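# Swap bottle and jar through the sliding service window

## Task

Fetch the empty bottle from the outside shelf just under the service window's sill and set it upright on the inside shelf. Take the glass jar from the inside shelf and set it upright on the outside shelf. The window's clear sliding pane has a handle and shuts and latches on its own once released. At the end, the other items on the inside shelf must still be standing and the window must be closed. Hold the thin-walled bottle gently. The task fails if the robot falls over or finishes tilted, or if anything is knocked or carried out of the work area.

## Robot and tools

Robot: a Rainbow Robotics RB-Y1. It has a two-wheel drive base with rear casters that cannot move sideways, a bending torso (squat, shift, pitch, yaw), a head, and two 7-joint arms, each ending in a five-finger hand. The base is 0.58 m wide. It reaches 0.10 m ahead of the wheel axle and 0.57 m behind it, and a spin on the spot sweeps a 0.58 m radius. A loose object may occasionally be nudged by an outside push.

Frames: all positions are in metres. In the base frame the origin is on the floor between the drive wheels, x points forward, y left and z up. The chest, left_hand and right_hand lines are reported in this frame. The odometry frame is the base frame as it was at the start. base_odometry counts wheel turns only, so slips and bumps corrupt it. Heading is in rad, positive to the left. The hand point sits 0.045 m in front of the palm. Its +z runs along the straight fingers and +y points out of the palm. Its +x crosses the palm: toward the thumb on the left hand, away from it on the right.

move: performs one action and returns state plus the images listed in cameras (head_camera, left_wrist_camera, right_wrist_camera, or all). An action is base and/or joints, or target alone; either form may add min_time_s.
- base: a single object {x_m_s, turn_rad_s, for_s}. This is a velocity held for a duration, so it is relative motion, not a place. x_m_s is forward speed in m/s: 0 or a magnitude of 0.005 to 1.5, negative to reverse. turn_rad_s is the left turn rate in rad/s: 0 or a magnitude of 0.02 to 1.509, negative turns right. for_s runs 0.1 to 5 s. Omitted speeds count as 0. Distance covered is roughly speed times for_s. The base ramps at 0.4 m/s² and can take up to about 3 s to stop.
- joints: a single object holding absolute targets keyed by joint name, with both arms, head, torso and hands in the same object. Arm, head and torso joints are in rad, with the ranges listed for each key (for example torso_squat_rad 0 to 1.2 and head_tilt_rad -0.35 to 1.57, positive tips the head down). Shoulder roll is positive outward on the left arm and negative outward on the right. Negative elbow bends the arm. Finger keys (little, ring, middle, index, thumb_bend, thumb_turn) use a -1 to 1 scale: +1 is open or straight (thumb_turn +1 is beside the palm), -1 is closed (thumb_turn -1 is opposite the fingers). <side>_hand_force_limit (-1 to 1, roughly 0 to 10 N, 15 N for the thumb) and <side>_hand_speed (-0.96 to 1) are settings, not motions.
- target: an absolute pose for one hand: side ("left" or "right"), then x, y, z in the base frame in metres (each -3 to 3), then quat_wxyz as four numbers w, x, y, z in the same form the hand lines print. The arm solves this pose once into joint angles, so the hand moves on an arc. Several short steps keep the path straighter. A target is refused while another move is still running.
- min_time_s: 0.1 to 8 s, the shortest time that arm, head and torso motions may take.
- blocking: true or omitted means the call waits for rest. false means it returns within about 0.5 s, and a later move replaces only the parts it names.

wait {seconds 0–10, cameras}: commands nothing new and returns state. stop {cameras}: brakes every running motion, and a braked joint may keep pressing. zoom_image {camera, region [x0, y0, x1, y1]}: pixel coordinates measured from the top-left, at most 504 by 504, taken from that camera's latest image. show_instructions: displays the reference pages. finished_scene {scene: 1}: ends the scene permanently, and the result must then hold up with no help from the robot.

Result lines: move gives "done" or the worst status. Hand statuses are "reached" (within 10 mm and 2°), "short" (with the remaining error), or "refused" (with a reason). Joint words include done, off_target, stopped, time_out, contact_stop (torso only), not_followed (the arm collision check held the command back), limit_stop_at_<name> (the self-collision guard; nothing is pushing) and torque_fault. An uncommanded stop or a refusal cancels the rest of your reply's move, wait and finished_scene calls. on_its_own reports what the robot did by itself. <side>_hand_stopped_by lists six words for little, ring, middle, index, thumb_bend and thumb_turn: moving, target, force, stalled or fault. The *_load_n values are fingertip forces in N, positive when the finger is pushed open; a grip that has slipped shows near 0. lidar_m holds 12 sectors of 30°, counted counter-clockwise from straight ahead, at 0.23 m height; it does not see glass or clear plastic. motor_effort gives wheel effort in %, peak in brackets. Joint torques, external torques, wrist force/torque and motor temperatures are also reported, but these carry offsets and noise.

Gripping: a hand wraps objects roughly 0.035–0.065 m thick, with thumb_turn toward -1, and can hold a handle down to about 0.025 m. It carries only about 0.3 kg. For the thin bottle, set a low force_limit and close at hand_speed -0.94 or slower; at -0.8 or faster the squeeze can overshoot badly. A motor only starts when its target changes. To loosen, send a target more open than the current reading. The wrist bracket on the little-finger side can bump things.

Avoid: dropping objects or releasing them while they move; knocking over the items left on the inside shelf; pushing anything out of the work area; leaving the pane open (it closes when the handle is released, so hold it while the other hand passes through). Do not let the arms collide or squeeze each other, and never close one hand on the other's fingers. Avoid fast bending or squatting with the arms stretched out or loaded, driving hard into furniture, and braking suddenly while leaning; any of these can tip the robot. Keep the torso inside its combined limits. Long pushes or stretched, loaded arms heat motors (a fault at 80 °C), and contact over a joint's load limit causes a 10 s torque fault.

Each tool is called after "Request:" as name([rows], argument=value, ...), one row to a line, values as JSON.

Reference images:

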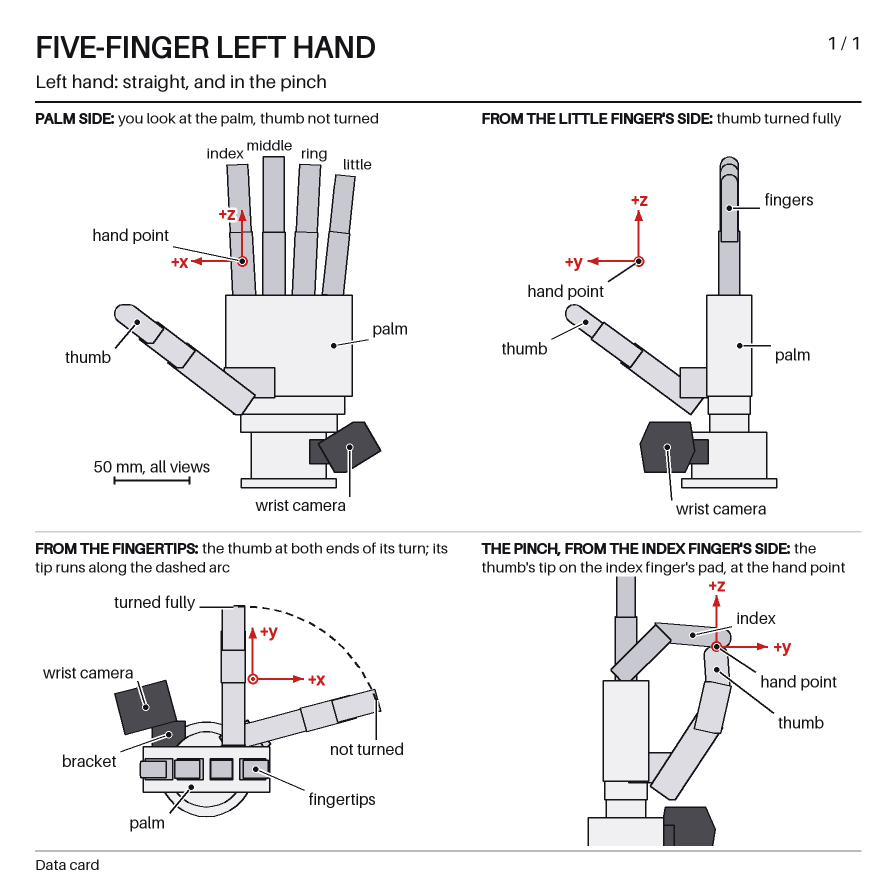

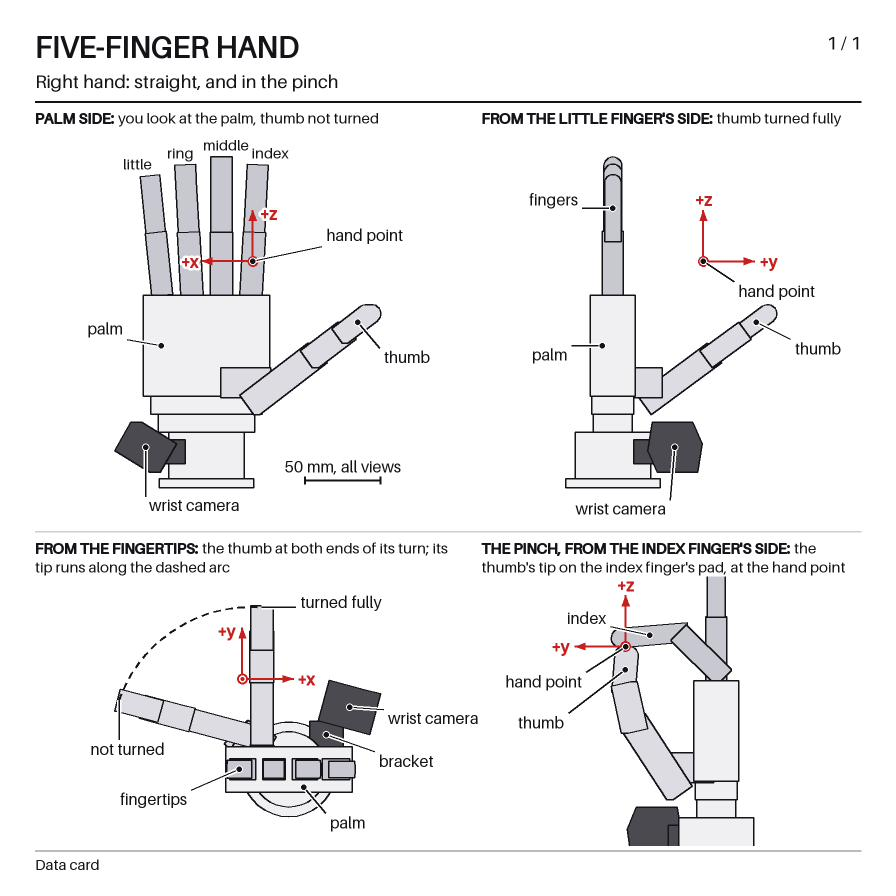

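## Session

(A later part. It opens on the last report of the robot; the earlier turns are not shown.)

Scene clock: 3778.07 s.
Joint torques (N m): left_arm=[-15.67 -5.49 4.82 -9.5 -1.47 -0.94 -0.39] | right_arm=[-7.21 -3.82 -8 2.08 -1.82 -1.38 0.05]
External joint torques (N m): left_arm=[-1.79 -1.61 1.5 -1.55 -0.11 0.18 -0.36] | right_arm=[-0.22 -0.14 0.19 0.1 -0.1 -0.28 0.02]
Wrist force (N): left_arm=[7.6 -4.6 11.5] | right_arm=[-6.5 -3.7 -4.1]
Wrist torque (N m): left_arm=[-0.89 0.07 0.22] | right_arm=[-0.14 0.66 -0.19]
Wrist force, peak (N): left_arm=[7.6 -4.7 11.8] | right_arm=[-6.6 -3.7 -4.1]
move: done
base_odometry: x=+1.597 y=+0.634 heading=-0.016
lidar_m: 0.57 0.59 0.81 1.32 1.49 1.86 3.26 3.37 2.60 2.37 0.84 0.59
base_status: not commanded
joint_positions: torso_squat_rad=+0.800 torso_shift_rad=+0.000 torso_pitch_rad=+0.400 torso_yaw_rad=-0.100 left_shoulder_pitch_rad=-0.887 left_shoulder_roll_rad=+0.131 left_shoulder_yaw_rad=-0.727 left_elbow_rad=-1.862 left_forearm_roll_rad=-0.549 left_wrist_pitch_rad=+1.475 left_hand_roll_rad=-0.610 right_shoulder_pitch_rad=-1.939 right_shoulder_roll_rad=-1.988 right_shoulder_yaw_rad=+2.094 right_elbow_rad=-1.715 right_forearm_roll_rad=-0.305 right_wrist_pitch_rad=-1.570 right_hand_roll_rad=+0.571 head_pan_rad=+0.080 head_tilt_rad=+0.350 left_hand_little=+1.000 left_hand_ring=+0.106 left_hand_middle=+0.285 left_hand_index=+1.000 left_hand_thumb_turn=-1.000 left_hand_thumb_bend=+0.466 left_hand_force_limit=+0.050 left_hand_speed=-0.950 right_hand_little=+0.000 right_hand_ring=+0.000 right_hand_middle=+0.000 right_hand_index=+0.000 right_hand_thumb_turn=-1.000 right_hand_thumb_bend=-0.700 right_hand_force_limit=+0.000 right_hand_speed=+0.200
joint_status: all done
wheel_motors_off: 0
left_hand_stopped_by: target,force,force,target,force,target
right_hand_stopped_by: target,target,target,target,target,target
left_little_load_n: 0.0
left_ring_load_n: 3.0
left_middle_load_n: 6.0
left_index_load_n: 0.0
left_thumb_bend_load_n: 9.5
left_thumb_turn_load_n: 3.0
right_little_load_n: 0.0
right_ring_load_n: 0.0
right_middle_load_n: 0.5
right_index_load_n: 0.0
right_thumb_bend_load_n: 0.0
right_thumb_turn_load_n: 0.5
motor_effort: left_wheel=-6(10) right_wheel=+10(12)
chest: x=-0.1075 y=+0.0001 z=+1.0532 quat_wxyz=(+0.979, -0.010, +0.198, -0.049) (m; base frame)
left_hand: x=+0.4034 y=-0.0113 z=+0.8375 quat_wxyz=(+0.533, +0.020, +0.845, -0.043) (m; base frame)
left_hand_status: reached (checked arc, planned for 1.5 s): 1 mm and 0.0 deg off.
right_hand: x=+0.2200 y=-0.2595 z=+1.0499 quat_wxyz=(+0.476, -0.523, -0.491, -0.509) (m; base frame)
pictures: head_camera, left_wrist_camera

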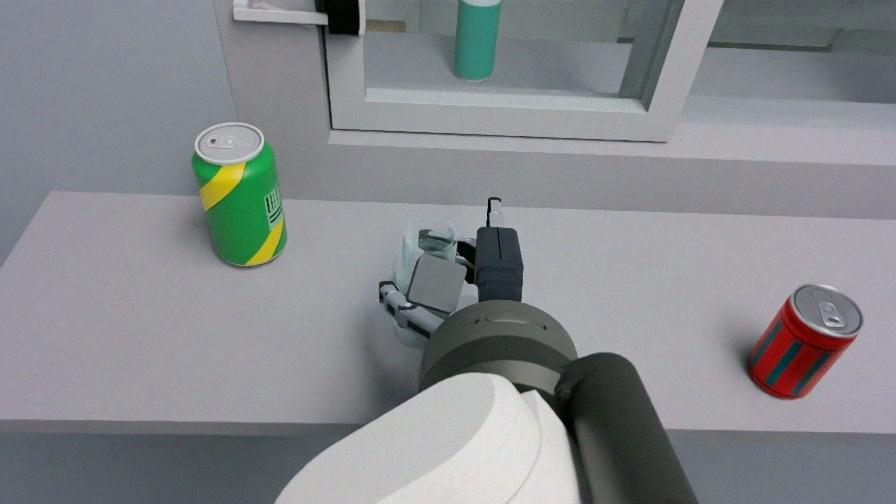

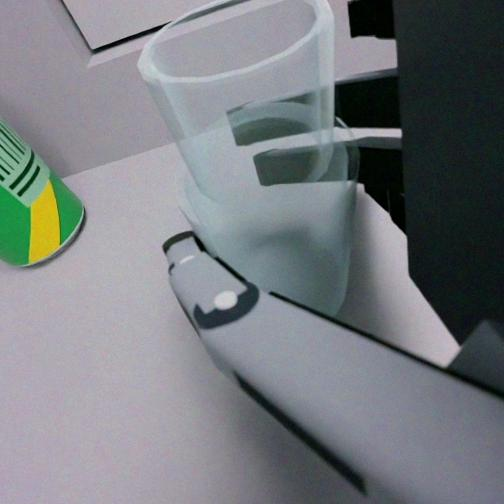

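Request:
move(joints={"left_hand_speed": -0.95, "left_hand_force_limit": 0.25, "left_hand_ring": -0.2, "left_hand_middle": -0.2})

Request:
move(target={"side":"left","x":0.402,"y":-0.0115,"z":0.855,"quat_wxyz":[0.5328,0.0195,0.8449,-0.043]}, min_time_s=2, cameras=["left_wrist_camera","head_camera"])

Scene clock: 3782.53 s.
Joint torques (N m): left_arm=[-15.35 -5.28 4.54 -9.5 -1.47 -0.83 -0.24] | right_arm=[-7.7 -4.05 -8.44 1.79 -1.73 -1.4 0.34]
External joint torques (N m): left_arm=[-1.48 -1.4 1.21 -1.55 -0.12 0.29 -0.21] | right_arm=[-0.71 -0.37 -0.25 -0.19 0 -0.3 0.3]
Wrist force (N): left_arm=[7.6 -4.7 11.6] | right_arm=[-6.4 -3.6 -3.8]
Wrist torque (N m): left_arm=[-0.92 0.09 0.24] | right_arm=[-0.11 0.63 -0.19]
Wrist force, peak (N): left_arm=[7.9 -4.9 11.6] | right_arm=[-6.7 -3.7 -4.3]
move: off_target
base_odometry: x=+1.597 y=+0.634 heading=-0.016
lidar_m: 0.56 0.59 0.80 1.31 1.49 1.85 3.26 3.38 2.60 2.36 0.82 0.59
base_status: not commanded
joint_positions: torso_squat_rad=+0.800 torso_shift_rad=+0.000 torso_pitch_rad=+0.400 torso_yaw_rad=-0.100 left_shoulder_pitch_rad=-0.887 left_shoulder_roll_rad=+0.131 left_shoulder_yaw_rad=-0.727 left_elbow_rad=-1.862 left_forearm_roll_rad=-0.549 left_wrist_pitch_rad=+1.475 left_hand_roll_rad=-0.610 right_shoulder_pitch_rad=-1.939 right_shoulder_roll_rad=-1.988 right_shoulder_yaw_rad=+2.094 right_elbow_rad=-1.715 right_forearm_roll_rad=-0.305 right_wrist_pitch_rad=-1.570 right_hand_roll_rad=+0.571 head_pan_rad=+0.080 head_tilt_rad=+0.350 left_hand_little=+1.000 left_hand_ring=+0.088 left_hand_middle=+0.282 left_hand_index=+1.000 left_hand_thumb_turn=-1.000 left_hand_thumb_bend=+0.467 left_hand_force_limit=+0.250 left_hand_speed=-0.950 right_hand_little=+0.000 right_hand_ring=+0.000 right_hand_middle=+0.000 right_hand_index=+0.000 right_hand_thumb_turn=-1.000 right_hand_thumb_bend=-0.700 right_hand_force_limit=+0.000 right_hand_speed=+0.200
joint_status: left_hand_ring off_target (ended at +0.088, target -0.200); left_hand_middle off_target (ended at +0.282, target -0.200); the others done
wheel_motors_off: 0
left_hand_stopped_by: target,force,force,target,force,target
right_hand_stopped_by: target,target,target,target,target,target
left_little_load_n: 0.0
left_ring_load_n: 7.0
left_middle_load_n: 4.5
left_index_load_n: 0.0
left_thumb_bend_load_n: 12.0
left_thumb_turn_load_n: 4.5
right_little_load_n: 0.0
right_ring_load_n: 0.0
right_middle_load_n: 0.5
right_index_load_n: 0.0
right_thumb_bend_load_n: 0.5
right_thumb_turn_load_n: 0.0
motor_effort: left_wheel=-8(10) right_wheel=+8(12)
chest: x=-0.1075 y=+0.0001 z=+1.0532 quat_wxyz=(+0.979, -0.010, +0.198, -0.049) (m; base frame)
left_hand: x=+0.4034 y=-0.0113 z=+0.8375 quat_wxyz=(+0.533, +0.020, +0.845, -0.043) (m; base frame)
right_hand: x=+0.2200 y=-0.2595 z=+1.0499 quat_wxyz=(+0.476, -0.523, -0.491, -0.509) (m; base frame)
pictures: none

Scene clock: 3784.87 s.
Joint torques (N m): left_arm=[-15.45 -5.09 4.69 -9.21 -1.5 -1.06 -0.27] | right_arm=[-7.31 -4.02 -7.68 1.67 -1.6 -1.08 0.23]
External joint torques (N m): left_arm=[-1.46 -1.27 1.38 -1.46 -0.18 0.11 -0.24] | right_arm=[-0.32 -0.34 0.51 -0.31 0.12 0.02 0.19]
Wrist force (N): left_arm=[7.5 -4.9 12.1] | right_arm=[-6.4 -3.3 -4.0]
Wrist torque (N m): left_arm=[-0.99 0.13 0.24] | right_arm=[-0.06 0.65 -0.17]
Wrist force, peak (N): left_arm=[7.7 -4.8 12.2] | right_arm=[-6.6 -3.6 -4.2]
move: done
base_odometry: x=+1.597 y=+0.634 heading=-0.016
lidar_m: 0.56 0.59 0.80 1.29 1.48 1.86 3.25 3.38 2.59 2.34 0.82 0.60
base_status: not commanded
joint_positions: torso_squat_rad=+0.800 torso_shift_rad=+0.000 torso_pitch_rad=+0.400 torso_yaw_rad=-0.100 left_shoulder_pitch_rad=-0.910 left_shoulder_roll_rad=+0.120 left_shoulder_yaw_rad=-0.712 left_elbow_rad=-1.894 left_forearm_roll_rad=-0.537 left_wrist_pitch_rad=+1.518 left_hand_roll_rad=-0.646 right_shoulder_pitch_rad=-1.939 right_shoulder_roll_rad=-1.988 right_shoulder_yaw_rad=+2.094 right_elbow_rad=-1.715 right_forearm_roll_rad=-0.305 right_wrist_pitch_rad=-1.570 right_hand_roll_rad=+0.571 head_pan_rad=+0.080 head_tilt_rad=+0.350 left_hand_little=+1.000 left_hand_ring=+0.088 left_hand_middle=+0.282 left_hand_index=+1.000 left_hand_thumb_turn=-1.000 left_hand_thumb_bend=+0.467 left_hand_force_limit=+0.250 left_hand_speed=-0.950 right_hand_little=+0.000 right_hand_ring=+0.000 right_hand_middle=+0.000 right_hand_index=+0.000 right_hand_thumb_turn=-1.000 right_hand_thumb_bend=-0.700 right_hand_force_limit=+0.000 right_hand_speed=+0.200
joint_status: all done
wheel_motors_off: 0
left_hand_stopped_by: target,force,force,target,force,target
right_hand_stopped_by: target,target,target,target,target,target
left_little_load_n: 0.0
left_ring_load_n: 6.5
left_middle_load_n: 5.0
left_index_load_n: 0.0
left_thumb_bend_load_n: 12.0
left_thumb_turn_load_n: 4.5
right_little_load_n: 0.0
right_ring_load_n: 0.0
right_middle_load_n: 0.5
right_index_load_n: 0.0
right_thumb_bend_load_n: 0.5
right_thumb_turn_load_n: 0.0
motor_effort: left_wheel=-8(10) right_wheel=+9(12)
chest: x=-0.1075 y=+0.0001 z=+1.0532 quat_wxyz=(+0.979, -0.010, +0.198, -0.049) (m; base frame)
left_hand: x=+0.4022 y=-0.0115 z=+0.8538 quat_wxyz=(+0.533, +0.020, +0.845, -0.043) (m; base frame)
left_hand_status: reached (checked arc, planned for 2.0 s): 1 mm and 0.1 deg off.
right_hand: x=+0.2200 y=-0.2595 z=+1.0499 quat_wxyz=(+0.476, -0.523, -0.491, -0.509) (m; base frame)
pictures: head_camera, left_wrist_camera

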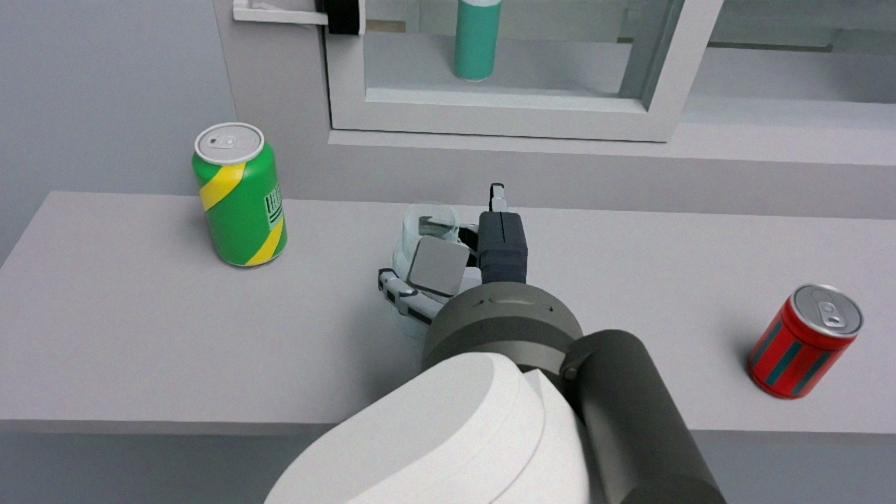

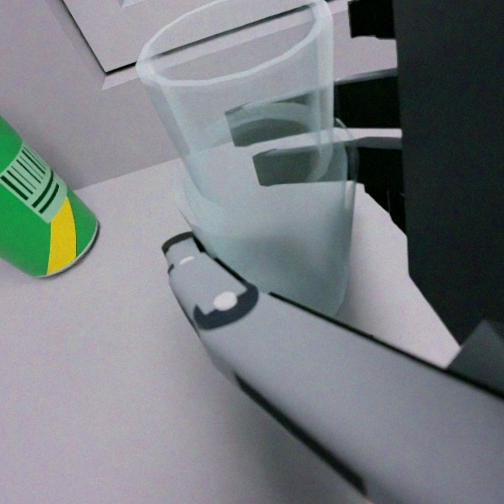

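Request:
move(target={"side":"left","x":0.35,"y":0.0,"z":0.875,"quat_wxyz":[0.5328,0.0195,0.8449,-0.043]}, min_time_s=3)

Request:
move(target={"side":"left","x":0.345,"y":0.12,"z":0.875,"quat_wxyz":[0.5328,0.0195,0.8449,-0.043]}, min_time_s=4, cameras=["left_wrist_camera","head_camera"])

Scene clock: 3793.60 s.
Joint torques (N m): left_arm=[-11.2 -6.28 2.04 -8.49 -2.1 -1.15 -0.36] | right_arm=[-7.72 -3.75 -8.01 1.71 -1.78 -1.23 0.1]
External joint torques (N m): left_arm=[0.71 -1.66 -0.83 -1.38 -0.85 0.1 -0.33] | right_arm=[-0.73 -0.07 0.17 -0.27 -0.06 -0.13 0.06]
Wrist force (N): left_arm=[7.3 -4.7 11.6] | right_arm=[-6.3 -3.7 -4.0]
Wrist torque (N m): left_arm=[-0.93 0.14 0.15] | right_arm=[-0.12 0.61 -0.19]
Wrist force, peak (N): left_arm=[7.6 -4.9 12.5] | right_arm=[-6.7 -3.7 -4.2]
move: done
base_odometry: x=+1.597 y=+0.634 heading=-0.016
lidar_m: 0.56 0.59 0.80 1.30 1.49 1.85 3.25 3.39 2.60 2.37 0.82 0.60
base_status: not commanded
joint_positions: torso_squat_rad=+0.800 torso_shift_rad=+0.000 torso_pitch_rad=+0.400 torso_yaw_rad=-0.100 left_shoulder_pitch_rad=-0.843 left_shoulder_roll_rad=+0.107 left_shoulder_yaw_rad=-0.797 left_elbow_rad=-2.111 left_forearm_roll_rad=-0.618 left_wrist_pitch_rad=+1.689 left_hand_roll_rad=-0.708 right_shoulder_pitch_rad=-1.939 right_shoulder_roll_rad=-1.988 right_shoulder_yaw_rad=+2.094 right_elbow_rad=-1.715 right_forearm_roll_rad=-0.305 right_wrist_pitch_rad=-1.570 right_hand_roll_rad=+0.571 head_pan_rad=+0.080 head_tilt_rad=+0.350 left_hand_little=+1.000 left_hand_ring=+0.088 left_hand_middle=+0.282 left_hand_index=+1.000 left_hand_thumb_turn=-1.000 left_hand_thumb_bend=+0.467 left_hand_force_limit=+0.250 left_hand_speed=-0.950 right_hand_little=+0.000 right_hand_ring=+0.000 right_hand_middle=+0.000 right_hand_index=+0.000 right_hand_thumb_turn=-1.000 right_hand_thumb_bend=-0.700 right_hand_force_limit=+0.000 right_hand_speed=+0.200
joint_status: all done
wheel_motors_off: 0
left_hand_stopped_by: target,force,force,target,force,target
right_hand_stopped_by: target,target,target,target,target,target
left_little_load_n: 0.0
left_ring_load_n: 6.5
left_middle_load_n: 5.0
left_index_load_n: 0.0
left_thumb_bend_load_n: 12.0
left_thumb_turn_load_n: 4.5
right_little_load_n: 0.5
right_ring_load_n: 0.0
right_middle_load_n: 0.5
right_index_load_n: 0.0
right_thumb_bend_load_n: 0.0
right_thumb_turn_load_n: 0.0
motor_effort: left_wheel=-7(10) right_wheel=+11(12)
chest: x=-0.1075 y=+0.0001 z=+1.0532 quat_wxyz=(+0.979, -0.010, +0.198, -0.049) (m; base frame)
left_hand: x=+0.3501 y=+0.0002 z=+0.8749 quat_wxyz=(+0.533, +0.019, +0.845, -0.043) (m; base frame)
left_hand_status: reached (checked arc, planned for 3.0 s): 0 mm and 0.0 deg off.
right_hand: x=+0.2200 y=-0.2595 z=+1.0499 quat_wxyz=(+0.476, -0.523, -0.491, -0.509) (m; base frame)
pictures: none

Scene clock: 3797.93 s.
Joint torques (N m): left_arm=[-8.28 1.01 5.38 -8.06 -1.2 -2.04 -0.37] | right_arm=[-7.67 -3.55 -8.19 1.78 -1.89 -1.22 0.26]
External joint torques (N m): left_arm=[1.16 0.72 1.94 -1.25 -0.03 -0.7 -0.34] | right_arm=[-0.69 0.13 0 -0.2 -0.17 -0.11 0.22]
Wrist force (N): left_arm=[7.6 -4.9 12.0] | right_arm=[-6.6 -3.5 -3.8]
Wrist torque (N m): left_arm=[-0.99 0.07 0.28] | right_arm=[-0.14 0.65 -0.20]
Wrist force, peak (N): left_arm=[7.6 -5.1 11.9] | right_arm=[-6.8 -3.7 -4.0]
move: done
base_odometry: x=+1.597 y=+0.634 heading=-0.016
lidar_m: 0.56 0.59 0.81 1.29 1.49 1.86 3.26 3.39 2.60 2.36 0.81 0.59
base_status: not commanded
joint_positions: torso_squat_rad=+0.800 torso_shift_rad=+0.000 torso_pitch_rad=+0.400 torso_yaw_rad=-0.100 left_shoulder_pitch_rad=-0.614 left_shoulder_roll_rad=+0.422 left_shoulder_yaw_rad=-0.627 left_elbow_rad=-2.493 left_forearm_roll_rad=-0.438 left_wrist_pitch_rad=+1.652 left_hand_roll_rad=-0.780 right_shoulder_pitch_rad=-1.939 right_shoulder_roll_rad=-1.988 right_shoulder_yaw_rad=+2.094 right_elbow_rad=-1.715 right_forearm_roll_rad=-0.305 right_wrist_pitch_rad=-1.570 right_hand_roll_rad=+0.571 head_pan_rad=+0.080 head_tilt_rad=+0.350 left_hand_little=+1.000 left_hand_ring=+0.088 left_hand_middle=+0.282 left_hand_index=+1.000 left_hand_thumb_turn=-1.000 left_hand_thumb_bend=+0.467 left_hand_force_limit=+0.250 left_hand_speed=-0.950 right_hand_little=+0.000 right_hand_ring=+0.000 right_hand_middle=+0.000 right_hand_index=+0.000 right_hand_thumb_turn=-1.000 right_hand_thumb_bend=-0.700 right_hand_force_limit=+0.000 right_hand_speed=+0.200
joint_status: all done
wheel_motors_off: 0
left_hand_stopped_by: target,force,force,target,force,target
right_hand_stopped_by: target,target,target,target,target,target
left_little_load_n: 0.0
left_ring_load_n: 7.0
left_middle_load_n: 5.0
left_index_load_n: 0.0
left_thumb_bend_load_n: 12.0
left_thumb_turn_load_n: 4.5
right_little_load_n: 0.0
right_ring_load_n: 0.0
right_middle_load_n: 0.5
right_index_load_n: 0.0
right_thumb_bend_load_n: 0.5
right_thumb_turn_load_n: 0.5
motor_effort: left_wheel=-8(11) right_wheel=+10(13)
chest: x=-0.1075 y=+0.0001 z=+1.0532 quat_wxyz=(+0.979, -0.010, +0.198, -0.049) (m; base frame)
left_hand: x=+0.3445 y=+0.1196 z=+0.8755 quat_wxyz=(+0.533, +0.019, +0.845, -0.041) (m; base frame)
left_hand_status: reached (checked arc, planned for 4.0 s): 1 mm and 0.2 deg off.
right_hand: x=+0.2200 y=-0.2595 z=+1.0499 quat_wxyz=(+0.476, -0.523, -0.491, -0.509) (m; base frame)
pictures: head_camera, left_wrist_camera

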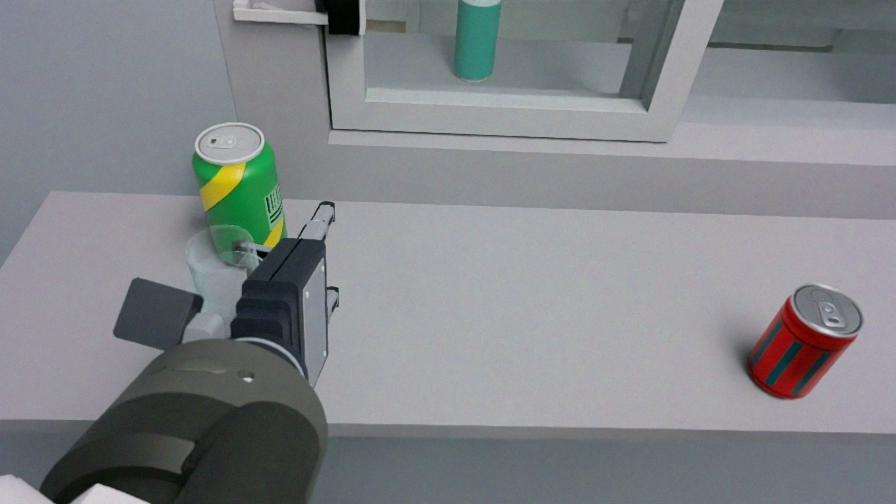

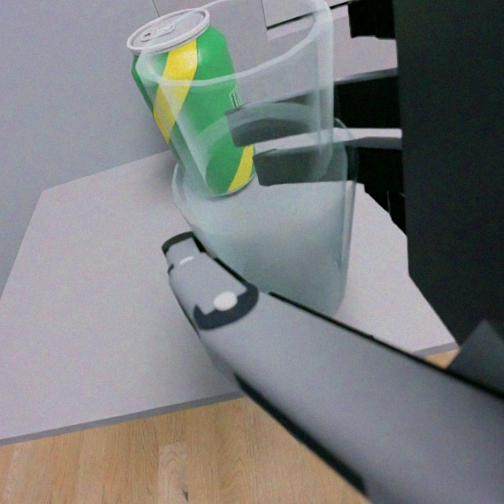

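Request:
move(target={"side":"left","x":0.338,"y":0.105,"z":0.875,"quat_wxyz":[0.5328,0.0195,0.8449,-0.043]}, min_time_s=1.5)

Request:
move(base={"x_m_s": -0.1, "for_s": 1.0})

Request:
move(target={"side":"right","x":0.30,"y":-0.22,"z":1.05,"quat_wxyz":[0.54,-0.457,-0.45,-0.542]}, min_time_s=3)

Request:
move(target={"side":"right","x":0.42,"y":-0.12,"z":1.03,"quat_wxyz":[0.5792,-0.4056,-0.4056,-0.5792]}, min_time_s=3, cameras=["head_camera"])

Scene clock: 3810.37 s.
Joint torques (N m): left_arm=[-11.05 -2 2.42 -7.05 -1.92 -1.23 0.18] | right_arm=[-7.47 -3.9 -8.29 1.98 -1.68 -1.12 0.34]
External joint torques (N m): left_arm=[-1.6 -1.58 -0.83 -0.24 -0.75 0.11 0.21] | right_arm=[-0.48 -0.22 -0.1 0 0.05 -0.02 0.3]
Wrist force (N): left_arm=[7.6 -4.9 11.6] | right_arm=[-6.3 -3.6 -4.1]
Wrist torque (N m): left_arm=[-0.97 0.09 0.33] | right_arm=[-0.10 0.64 -0.19]
Wrist force, peak (N): left_arm=[7.7 -5.1 12.0] | right_arm=[-6.7 -3.8 -4.2]
move: done
base_odometry: x=+1.597 y=+0.634 heading=-0.016
lidar_m: 0.56 0.59 0.81 1.30 1.49 1.87 3.26 3.38 2.61 2.36 0.83 0.58
base_status: not commanded
joint_positions: torso_squat_rad=+0.800 torso_shift_rad=+0.000 torso_pitch_rad=+0.400 torso_yaw_rad=-0.100 left_shoulder_pitch_rad=-0.631 left_shoulder_roll_rad=+0.384 left_shoulder_yaw_rad=-0.674 left_elbow_rad=-2.480 left_forearm_roll_rad=-0.482 left_wrist_pitch_rad=+1.675 left_hand_roll_rad=-0.778 right_shoulder_pitch_rad=-1.939 right_shoulder_roll_rad=-1.988 right_shoulder_yaw_rad=+2.094 right_elbow_rad=-1.715 right_forearm_roll_rad=-0.305 right_wrist_pitch_rad=-1.570 right_hand_roll_rad=+0.571 head_pan_rad=+0.080 head_tilt_rad=+0.350 left_hand_little=+1.000 left_hand_ring=+0.088 left_hand_middle=+0.282 left_hand_index=+1.000 left_hand_thumb_turn=-1.000 left_hand_thumb_bend=+0.467 left_hand_force_limit=+0.250 left_hand_speed=-0.950 right_hand_little=+0.000 right_hand_ring=+0.000 right_hand_middle=+0.000 right_hand_index=+0.000 right_hand_thumb_turn=-1.000 right_hand_thumb_bend=-0.700 right_hand_force_limit=+0.000 right_hand_speed=+0.200
joint_status: all done
wheel_motors_off: 0
left_hand_stopped_by: target,force,force,target,force,target
right_hand_stopped_by: target,target,target,target,target,target
left_little_load_n: 0.0
left_ring_load_n: 7.0
left_middle_load_n: 4.5
left_index_load_n: 0.0
left_thumb_bend_load_n: 12.0
left_thumb_turn_load_n: 4.5
right_little_load_n: -0.5
right_ring_load_n: -0.5
right_middle_load_n: 0.5
right_index_load_n: 0.0
right_thumb_bend_load_n: 0.0
right_thumb_turn_load_n: 0.0
motor_effort: left_wheel=-8(11) right_wheel=+9(12)
chest: x=-0.1075 y=+0.0001 z=+1.0532 quat_wxyz=(+0.979, -0.010, +0.198, -0.049) (m; base frame)
left_hand: x=+0.3380 y=+0.1053 z=+0.8753 quat_wxyz=(+0.533, +0.020, +0.845, -0.044) (m; base frame)
left_hand_status: reached (checked arc, planned for 1.5 s): 0 mm and 0.2 deg off.
right_hand: x=+0.2200 y=-0.2595 z=+1.0499 quat_wxyz=(+0.476, -0.523, -0.491, -0.509) (m; base frame)
pictures: none

Scene clock: 3812.17 s.
Joint torques (N m): left_arm=[-10.18 -1.66 2.94 -7.4 -1.7 -1.46 0.07] | right_arm=[-7.79 -4.06 -8.35 1.95 -1.74 -1.38 0.5]
External joint torques (N m): left_arm=[-0.73 -1.23 -0.31 -0.6 -0.53 -0.12 0.1] | right_arm=[-0.8 -0.38 -0.16 -0.03 -0.01 -0.28 0.46]
Wrist force (N): left_arm=[7.6 -4.8 11.9] | right_arm=[-6.4 -3.4 -3.8]
Wrist torque (N m): left_arm=[-0.97 0.10 0.32] | right_arm=[-0.09 0.63 -0.16]
Wrist force, peak (N): left_arm=[7.6 -4.9 12.4] | right_arm=[-6.4 -4.2 -4.2]
move: done
base_odometry: x=+1.497 y=+0.635 heading=-0.017
lidar_m: 0.67 0.69 0.94 1.30 1.44 2.39 3.15 3.27 2.61 2.51 0.95 0.70
base_status: done (sent for 1 of 1 s)
joint_positions: torso_squat_rad=+0.800 torso_shift_rad=+0.000 torso_pitch_rad=+0.400 torso_yaw_rad=-0.100 left_shoulder_pitch_rad=-0.631 left_shoulder_roll_rad=+0.384 left_shoulder_yaw_rad=-0.674 left_elbow_rad=-2.480 left_forearm_roll_rad=-0.482 left_wrist_pitch_rad=+1.675 left_hand_roll_rad=-0.778 right_shoulder_pitch_rad=-1.939 right_shoulder_roll_rad=-1.988 right_shoulder_yaw_rad=+2.094 right_elbow_rad=-1.715 right_forearm_roll_rad=-0.305 right_wrist_pitch_rad=-1.570 right_hand_roll_rad=+0.571 head_pan_rad=+0.080 head_tilt_rad=+0.350 left_hand_little=+1.000 left_hand_ring=+0.088 left_hand_middle=+0.282 left_hand_index=+1.000 left_hand_thumb_turn=-1.000 left_hand_thumb_bend=+0.467 left_hand_force_limit=+0.250 left_hand_speed=-0.950 right_hand_little=+0.000 right_hand_ring=+0.000 right_hand_middle=+0.000 right_hand_index=+0.000 right_hand_thumb_turn=-1.000 right_hand_thumb_bend=-0.700 right_hand_force_limit=+0.000 right_hand_speed=+0.200
joint_status: not commanded
wheel_motors_off: 0
left_hand_stopped_by: target,force,force,target,force,target
right_hand_stopped_by: target,target,target,target,target,target
left_little_load_n: 0.0
left_ring_load_n: 7.0
left_middle_load_n: 4.5
left_index_load_n: 0.0
left_thumb_bend_load_n: 12.0
left_thumb_turn_load_n: 4.5
right_little_load_n: 0.0
right_ring_load_n: 0.0
right_middle_load_n: 0.5
right_index_load_n: 0.0
right_thumb_bend_load_n: 0.5
right_thumb_turn_load_n: 0.5
motor_effort: left_wheel=-16(27) right_wheel=+5(39)
chest: x=-0.1075 y=+0.0001 z=+1.0532 quat_wxyz=(+0.979, -0.010, +0.198, -0.049) (m; base frame)
left_hand: x=+0.3380 y=+0.1052 z=+0.8753 quat_wxyz=(+0.533, +0.020, +0.845, -0.044) (m; base frame)
right_hand: x=+0.2200 y=-0.2595 z=+1.0499 quat_wxyz=(+0.476, -0.523, -0.491, -0.509) (m; base frame)
pictures: none

Scene clock: 3815.50 s.
Joint torques (N m): left_arm=[-10.1 -1.45 2.84 -7.29 -1.64 -1.49 0.14] | right_arm=[-10.46 -14.86 -12.13 1.17 -2.07 -1.1 -0.13]
External joint torques (N m): left_arm=[-0.65 -1.03 -0.41 -0.49 -0.47 -0.15 0.17] | right_arm=[1.52 1.66 -2.83 0.41 -0.29 -0.24 -0.16]
Wrist force (N): left_arm=[7.6 -4.8 11.6] | right_arm=[-5.9 -3.4 -4.9]
Wrist torque (N m): left_arm=[-0.95 0.07 0.33] | right_arm=[-0.08 0.61 -0.35]
Wrist force, peak (N): left_arm=[7.7 -4.8 12.0] | right_arm=[-6.5 -4.2 -4.4]
move: done
base_odometry: x=+1.497 y=+0.635 heading=-0.017
lidar_m: 0.66 0.69 0.94 1.29 1.43 2.37 3.15 3.28 2.61 2.51 0.97 0.70
base_status: not commanded
joint_positions: torso_squat_rad=+0.800 torso_shift_rad=+0.000 torso_pitch_rad=+0.400 torso_yaw_rad=-0.100 left_shoulder_pitch_rad=-0.631 left_shoulder_roll_rad=+0.384 left_shoulder_yaw_rad=-0.674 left_elbow_rad=-2.480 left_forearm_roll_rad=-0.482 left_wrist_pitch_rad=+1.675 left_hand_roll_rad=-0.778 right_shoulder_pitch_rad=-1.027 right_shoulder_roll_rad=-1.563 right_shoulder_yaw_rad=+1.012 right_elbow_rad=-1.425 right_forearm_roll_rad=-0.325 right_wrist_pitch_rad=-1.570 right_hand_roll_rad=+0.437 head_pan_rad=+0.080 head_tilt_rad=+0.350 left_hand_little=+1.000 left_hand_ring=+0.088 left_hand_middle=+0.282 left_hand_index=+1.000 left_hand_thumb_turn=-1.000 left_hand_thumb_bend=+0.467 left_hand_force_limit=+0.250 left_hand_speed=-0.950 right_hand_little=+0.000 right_hand_ring=+0.000 right_hand_middle=+0.000 right_hand_index=+0.000 right_hand_thumb_turn=-1.000 right_hand_thumb_bend=-0.700 right_hand_force_limit=+0.000 right_hand_speed=+0.200
joint_status: all done
wheel_motors_off: 0
left_hand_stopped_by: target,force,force,target,force,target
right_hand_stopped_by: target,target,target,target,target,target
left_little_load_n: 0.0
left_ring_load_n: 6.5
left_middle_load_n: 5.0
left_index_load_n: 0.0
left_thumb_bend_load_n: 12.0
left_thumb_turn_load_n: 4.5
right_little_load_n: 0.0
right_ring_load_n: 0.0
right_middle_load_n: 0.5
right_index_load_n: 0.0
right_thumb_bend_load_n: 0.5
right_thumb_turn_load_n: 0.5
motor_effort: left_wheel=-17(19) right_wheel=+6(9)
chest: x=-0.1075 y=+0.0001 z=+1.0532 quat_wxyz=(+0.979, -0.010, +0.198, -0.049) (m; base frame)
left_hand: x=+0.3380 y=+0.1052 z=+0.8753 quat_wxyz=(+0.533, +0.020, +0.845, -0.044) (m; base frame)
right_hand: x=+0.3000 y=-0.2201 z=+1.0501 quat_wxyz=(+0.537, -0.462, -0.449, -0.545) (m; base frame)
right_hand_status: reached (checked arc, planned for 3.0 s): 0 mm and 0.8 deg off.
pictures: none

Scene clock: 3818.83 s.
Joint torques (N m): left_arm=[-9.87 -1.5 3.06 -7.27 -1.65 -1.53 0.05] | right_arm=[-19.43 -10.58 -9.65 -0.86 -1.64 -0.69 -0.11]
External joint torques (N m): left_arm=[-0.42 -1.08 -0.18 -0.47 -0.49 -0.19 0.08] | right_arm=[0.05 2.15 -1.88 0.91 0.12 -0.13 -0.15]
Wrist force (N): left_arm=[7.6 -4.8 11.9] | right_arm=[-5.8 -3.5 -5.2]
Wrist torque (N m): left_arm=[-0.98 0.09 0.32] | right_arm=[0.03 0.62 -0.30]
Wrist force, peak (N): left_arm=[7.7 -5.1 12.0] | right_arm=[-5.8 -4.2 -5.5]
move: done
base_odometry: x=+1.497 y=+0.635 heading=-0.017
lidar_m: 0.66 0.69 0.96 1.30 1.43 2.38 3.16 3.29 2.61 2.50 0.98 0.71
base_status: not commanded
joint_positions: torso_squat_rad=+0.800 torso_shift_rad=+0.000 torso_pitch_rad=+0.400 torso_yaw_rad=-0.100 left_shoulder_pitch_rad=-0.631 left_shoulder_roll_rad=+0.384 left_shoulder_yaw_rad=-0.674 left_elbow_rad=-2.480 left_forearm_roll_rad=-0.482 left_wrist_pitch_rad=+1.675 left_hand_roll_rad=-0.778 right_shoulder_pitch_rad=-1.279 right_shoulder_roll_rad=-0.921 right_shoulder_yaw_rad=+0.923 right_elbow_rad=-0.831 right_forearm_roll_rad=-0.160 right_wrist_pitch_rad=-1.570 right_hand_roll_rad=+0.294 head_pan_rad=+0.080 head_tilt_rad=+0.350 left_hand_little=+1.000 left_hand_ring=+0.088 left_hand_middle=+0.282 left_hand_index=+1.000 left_hand_thumb_turn=-1.000 left_hand_thumb_bend=+0.467 left_hand_force_limit=+0.250 left_hand_speed=-0.950 right_hand_little=+0.000 right_hand_ring=+0.000 right_hand_middle=+0.000 right_hand_index=+0.000 right_hand_thumb_turn=-1.000 right_hand_thumb_bend=-0.700 right_hand_force_limit=+0.000 right_hand_speed=+0.200
joint_status: all done
wheel_motors_off: 0
left_hand_stopped_by: target,force,force,target,force,target
right_hand_stopped_by: target,target,target,target,target,target
left_little_load_n: 0.0
left_ring_load_n: 6.5
left_middle_load_n: 5.0
left_index_load_n: 0.0
left_thumb_bend_load_n: 12.0
left_thumb_turn_load_n: 4.5
right_little_load_n: 0.0
right_ring_load_n: 0.0
right_middle_load_n: 0.5
right_index_load_n: 0.0
right_thumb_bend_load_n: 0.5
right_thumb_turn_load_n: 0.0
motor_effort: left_wheel=-17(19) right_wheel=+6(8)
chest: x=-0.1075 y=+0.0001 z=+1.0532 quat_wxyz=(+0.979, -0.010, +0.198, -0.049) (m; base frame)
left_hand: x=+0.3380 y=+0.1052 z=+0.8753 quat_wxyz=(+0.533, +0.020, +0.845, -0.044) (m; base frame)
right_hand: x=+0.4198 y=-0.1200 z=+1.0298 quat_wxyz=(+0.575, -0.412, -0.402, -0.582) (m; base frame)
right_hand_status: reached (checked arc, planned for 3.0 s): 0 mm and 1.0 deg off.
pictures: head_camera

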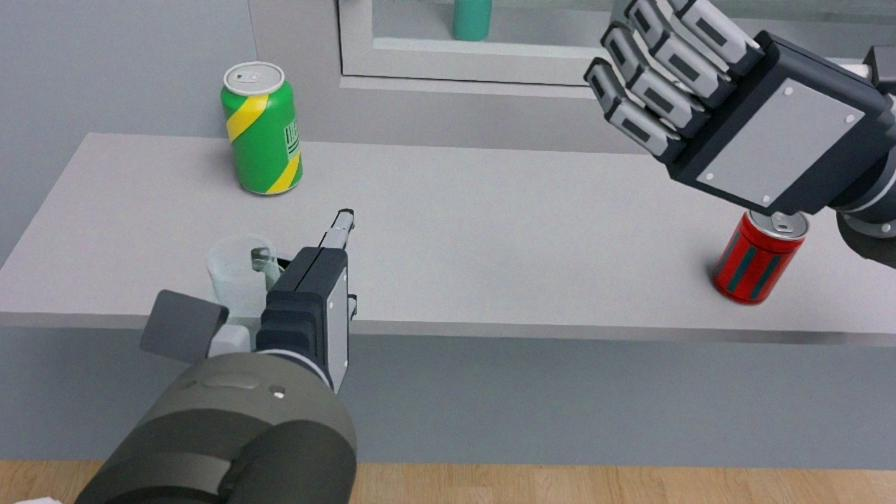

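Request:
move(target={"side":"right","x":0.43,"y":0.0,"z":1.01,"quat_wxyz":[0.5792,-0.4056,-0.4056,-0.5792]}, min_time_s=3)

Request:
move(target={"side":"right","x":0.434,"y":0.094,"z":1.0,"quat_wxyz":[0.5792,-0.4056,-0.4056,-0.5792]}, min_time_s=3, cameras=["head_camera"])

Request:
move(target={"side":"right","x":0.453,"y":0.094,"z":0.999,"quat_wxyz":[0.5792,-0.4056,-0.4056,-0.5792]}, min_time_s=2)

Request:
move(target={"side":"right","x":0.451,"y":-0.05,"z":1.0,"quat_wxyz":[0.562,-0.428,-0.395,-0.589]}, min_time_s=3)

Request:
move(target={"side":"right","x":0.449,"y":-0.228,"z":1.0,"quat_wxyz":[0.528,-0.470,-0.374,-0.6]}, min_time_s=3, cameras=["head_camera"])

Scene clock: 3828.77 s.
Joint torques (N m): left_arm=[-10.02 -1.61 2.83 -7.34 -1.71 -1.42 0.12] | right_arm=[-21.03 -7.65 -7.62 -2.73 -1.5 -0.57 0.32]
External joint torques (N m): left_arm=[-0.57 -1.19 -0.41 -0.54 -0.55 -0.08 0.15] | right_arm=[-0.03 1.98 0.51 0.13 0.14 0.16 0.29]
Wrist force (N): left_arm=[7.7 -4.7 11.8] | right_arm=[-5.9 -3.3 -5.3]
Wrist torque (N m): left_arm=[-0.95 0.08 0.33] | right_arm=[-0.05 0.65 -0.14]
Wrist force, peak (N): left_arm=[7.7 -5.1 11.9] | right_arm=[-5.9 -3.9 -5.4]
move: done
base_odometry: x=+1.497 y=+0.635 heading=-0.017
lidar_m: 0.67 0.68 0.95 1.30 1.44 2.38 3.15 3.28 2.61 2.50 0.97 0.70
base_status: not commanded
joint_positions: torso_squat_rad=+0.800 torso_shift_rad=+0.000 torso_pitch_rad=+0.400 torso_yaw_rad=-0.100 left_shoulder_pitch_rad=-0.631 left_shoulder_roll_rad=+0.384 left_shoulder_yaw_rad=-0.674 left_elbow_rad=-2.480 left_forearm_roll_rad=-0.482 left_wrist_pitch_rad=+1.675 left_hand_roll_rad=-0.778 right_shoulder_pitch_rad=-1.338 right_shoulder_roll_rad=-0.720 right_shoulder_yaw_rad=+0.966 right_elbow_rad=-0.902 right_forearm_roll_rad=-0.123 right_wrist_pitch_rad=-1.332 right_hand_roll_rad=+0.391 head_pan_rad=+0.080 head_tilt_rad=+0.350 left_hand_little=+1.000 left_hand_ring=+0.088 left_hand_middle=+0.282 left_hand_index=+1.000 left_hand_thumb_turn=-1.000 left_hand_thumb_bend=+0.467 left_hand_force_limit=+0.250 left_hand_speed=-0.950 right_hand_little=+0.000 right_hand_ring=+0.000 right_hand_middle=+0.000 right_hand_index=+0.000 right_hand_thumb_turn=-1.000 right_hand_thumb_bend=-0.700 right_hand_force_limit=+0.000 right_hand_speed=+0.200
joint_status: all done
wheel_motors_off: 0
left_hand_stopped_by: target,force,force,target,force,target
right_hand_stopped_by: target,target,target,target,target,target
left_little_load_n: 0.0
left_ring_load_n: 6.5
left_middle_load_n: 5.0
left_index_load_n: 0.0
left_thumb_bend_load_n: 12.0
left_thumb_turn_load_n: 4.5
right_little_load_n: 0.0
right_ring_load_n: 0.0
right_middle_load_n: 0.5
right_index_load_n: 0.0
right_thumb_bend_load_n: 0.5
right_thumb_turn_load_n: 0.0
motor_effort: left_wheel=-16(19) right_wheel=+7(9)
chest: x=-0.1075 y=+0.0001 z=+1.0532 quat_wxyz=(+0.979, -0.010, +0.198, -0.049) (m; base frame)
left_hand: x=+0.3380 y=+0.1052 z=+0.8753 quat_wxyz=(+0.533, +0.020, +0.845, -0.044) (m; base frame)
right_hand: x=+0.4298 y=-0.0004 z=+1.0100 quat_wxyz=(+0.579, -0.406, -0.405, -0.579) (m; base frame)
right_hand_status: reached (checked arc, planned for 3.0 s): 0 mm and 0.1 deg off.
pictures: none

Scene clock: 3829.07 s.
Joint torques (N m): left_arm=[-10.54 -1.6 3.15 -7.41 -1.63 -1.55 0.16] | right_arm=[-20.56 -7.68 -7.44 -2.85 -1.33 -0.38 0.35]
External joint torques (N m): left_arm=[-1.09 -1.17 -0.09 -0.61 -0.47 -0.21 0.19] | right_arm=[0.43 1.96 0.68 0.01 0.31 0.35 0.31]
Wrist force (N): left_arm=[7.6 -5.0 11.8] | right_arm=[-5.6 -3.3 -5.4]
Wrist torque (N m): left_arm=[-1.00 0.08 0.34] | right_arm=[-0.01 0.61 -0.14]
Wrist force, peak (N): left_arm=[7.6 -5.0 11.8] | right_arm=[-6.1 -3.5 -5.3]
move: refused
base_odometry: x=+1.497 y=+0.635 heading=-0.017
lidar_m: 0.66 0.70 0.94 1.30 1.44 2.39 3.15 3.30 2.60 2.51 0.97 0.70
base_status: not commanded
joint_positions: torso_squat_rad=+0.800 torso_shift_rad=+0.000 torso_pitch_rad=+0.400 torso_yaw_rad=-0.100 left_shoulder_pitch_rad=-0.631 left_shoulder_roll_rad=+0.384 left_shoulder_yaw_rad=-0.674 left_elbow_rad=-2.480 left_forearm_roll_rad=-0.482 left_wrist_pitch_rad=+1.675 left_hand_roll_rad=-0.778 right_shoulder_pitch_rad=-1.338 right_shoulder_roll_rad=-0.720 right_shoulder_yaw_rad=+0.966 right_elbow_rad=-0.902 right_forearm_roll_rad=-0.123 right_wrist_pitch_rad=-1.332 right_hand_roll_rad=+0.391 head_pan_rad=+0.080 head_tilt_rad=+0.350 left_hand_little=+1.000 left_hand_ring=+0.088 left_hand_middle=+0.282 left_hand_index=+1.000 left_hand_thumb_turn=-1.000 left_hand_thumb_bend=+0.467 left_hand_force_limit=+0.250 left_hand_speed=-0.950 right_hand_little=+0.000 right_hand_ring=+0.000 right_hand_middle=+0.000 right_hand_index=+0.000 right_hand_thumb_turn=-1.000 right_hand_thumb_bend=-0.700 right_hand_force_limit=+0.000 right_hand_speed=+0.200
joint_status: not commanded
wheel_motors_off: 0
left_hand_stopped_by: target,force,force,target,force,target
right_hand_stopped_by: target,target,target,target,target,target
left_little_load_n: 0.0
left_ring_load_n: 7.0
left_middle_load_n: 5.0
left_index_load_n: 0.0
left_thumb_bend_load_n: 12.0
left_thumb_turn_load_n: 4.5
right_little_load_n: 0.0
right_ring_load_n: 0.0
right_middle_load_n: 0.5
right_index_load_n: 0.0
right_thumb_bend_load_n: 0.5
right_thumb_turn_load_n: 0.5
motor_effort: left_wheel=-15(17) right_wheel=+5(8)
chest: x=-0.1075 y=+0.0001 z=+1.0532 quat_wxyz=(+0.979, -0.010, +0.198, -0.049) (m; base frame)
left_hand: x=+0.3380 y=+0.1052 z=+0.8753 quat_wxyz=(+0.533, +0.020, +0.845, -0.044) (m; base frame)
right_hand: x=+0.4298 y=-0.0004 z=+1.0100 quat_wxyz=(+0.579, -0.406, -0.405, -0.579) (m; base frame)
right_hand_status: refused: the posture found for that pose stands 19 mm from the other arm (limit 20 mm). Nothing moved. The solve starts from where the arm stands: from another posture it may find a clear one.
pictures: head_camera

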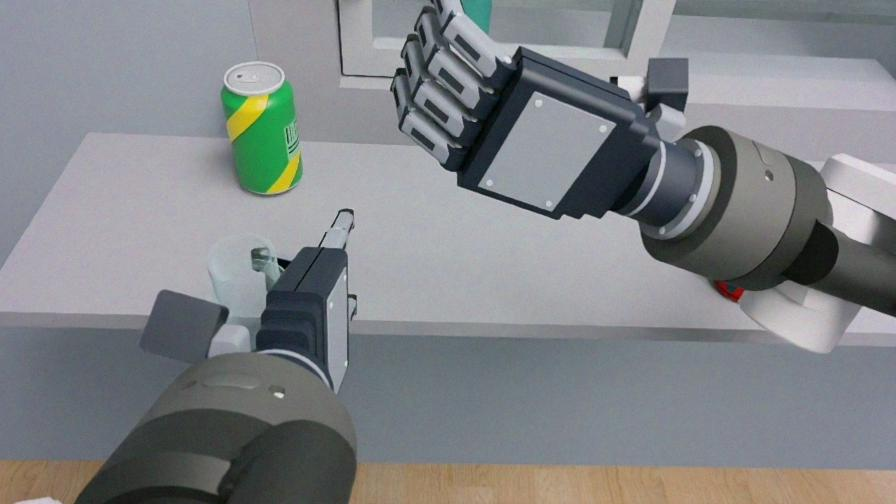

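not run: a stop that you did not command came earlier in this reply.

not run: a stop that you did not command came earlier in this reply.

not run: a stop that you did not command came earlier in this reply.


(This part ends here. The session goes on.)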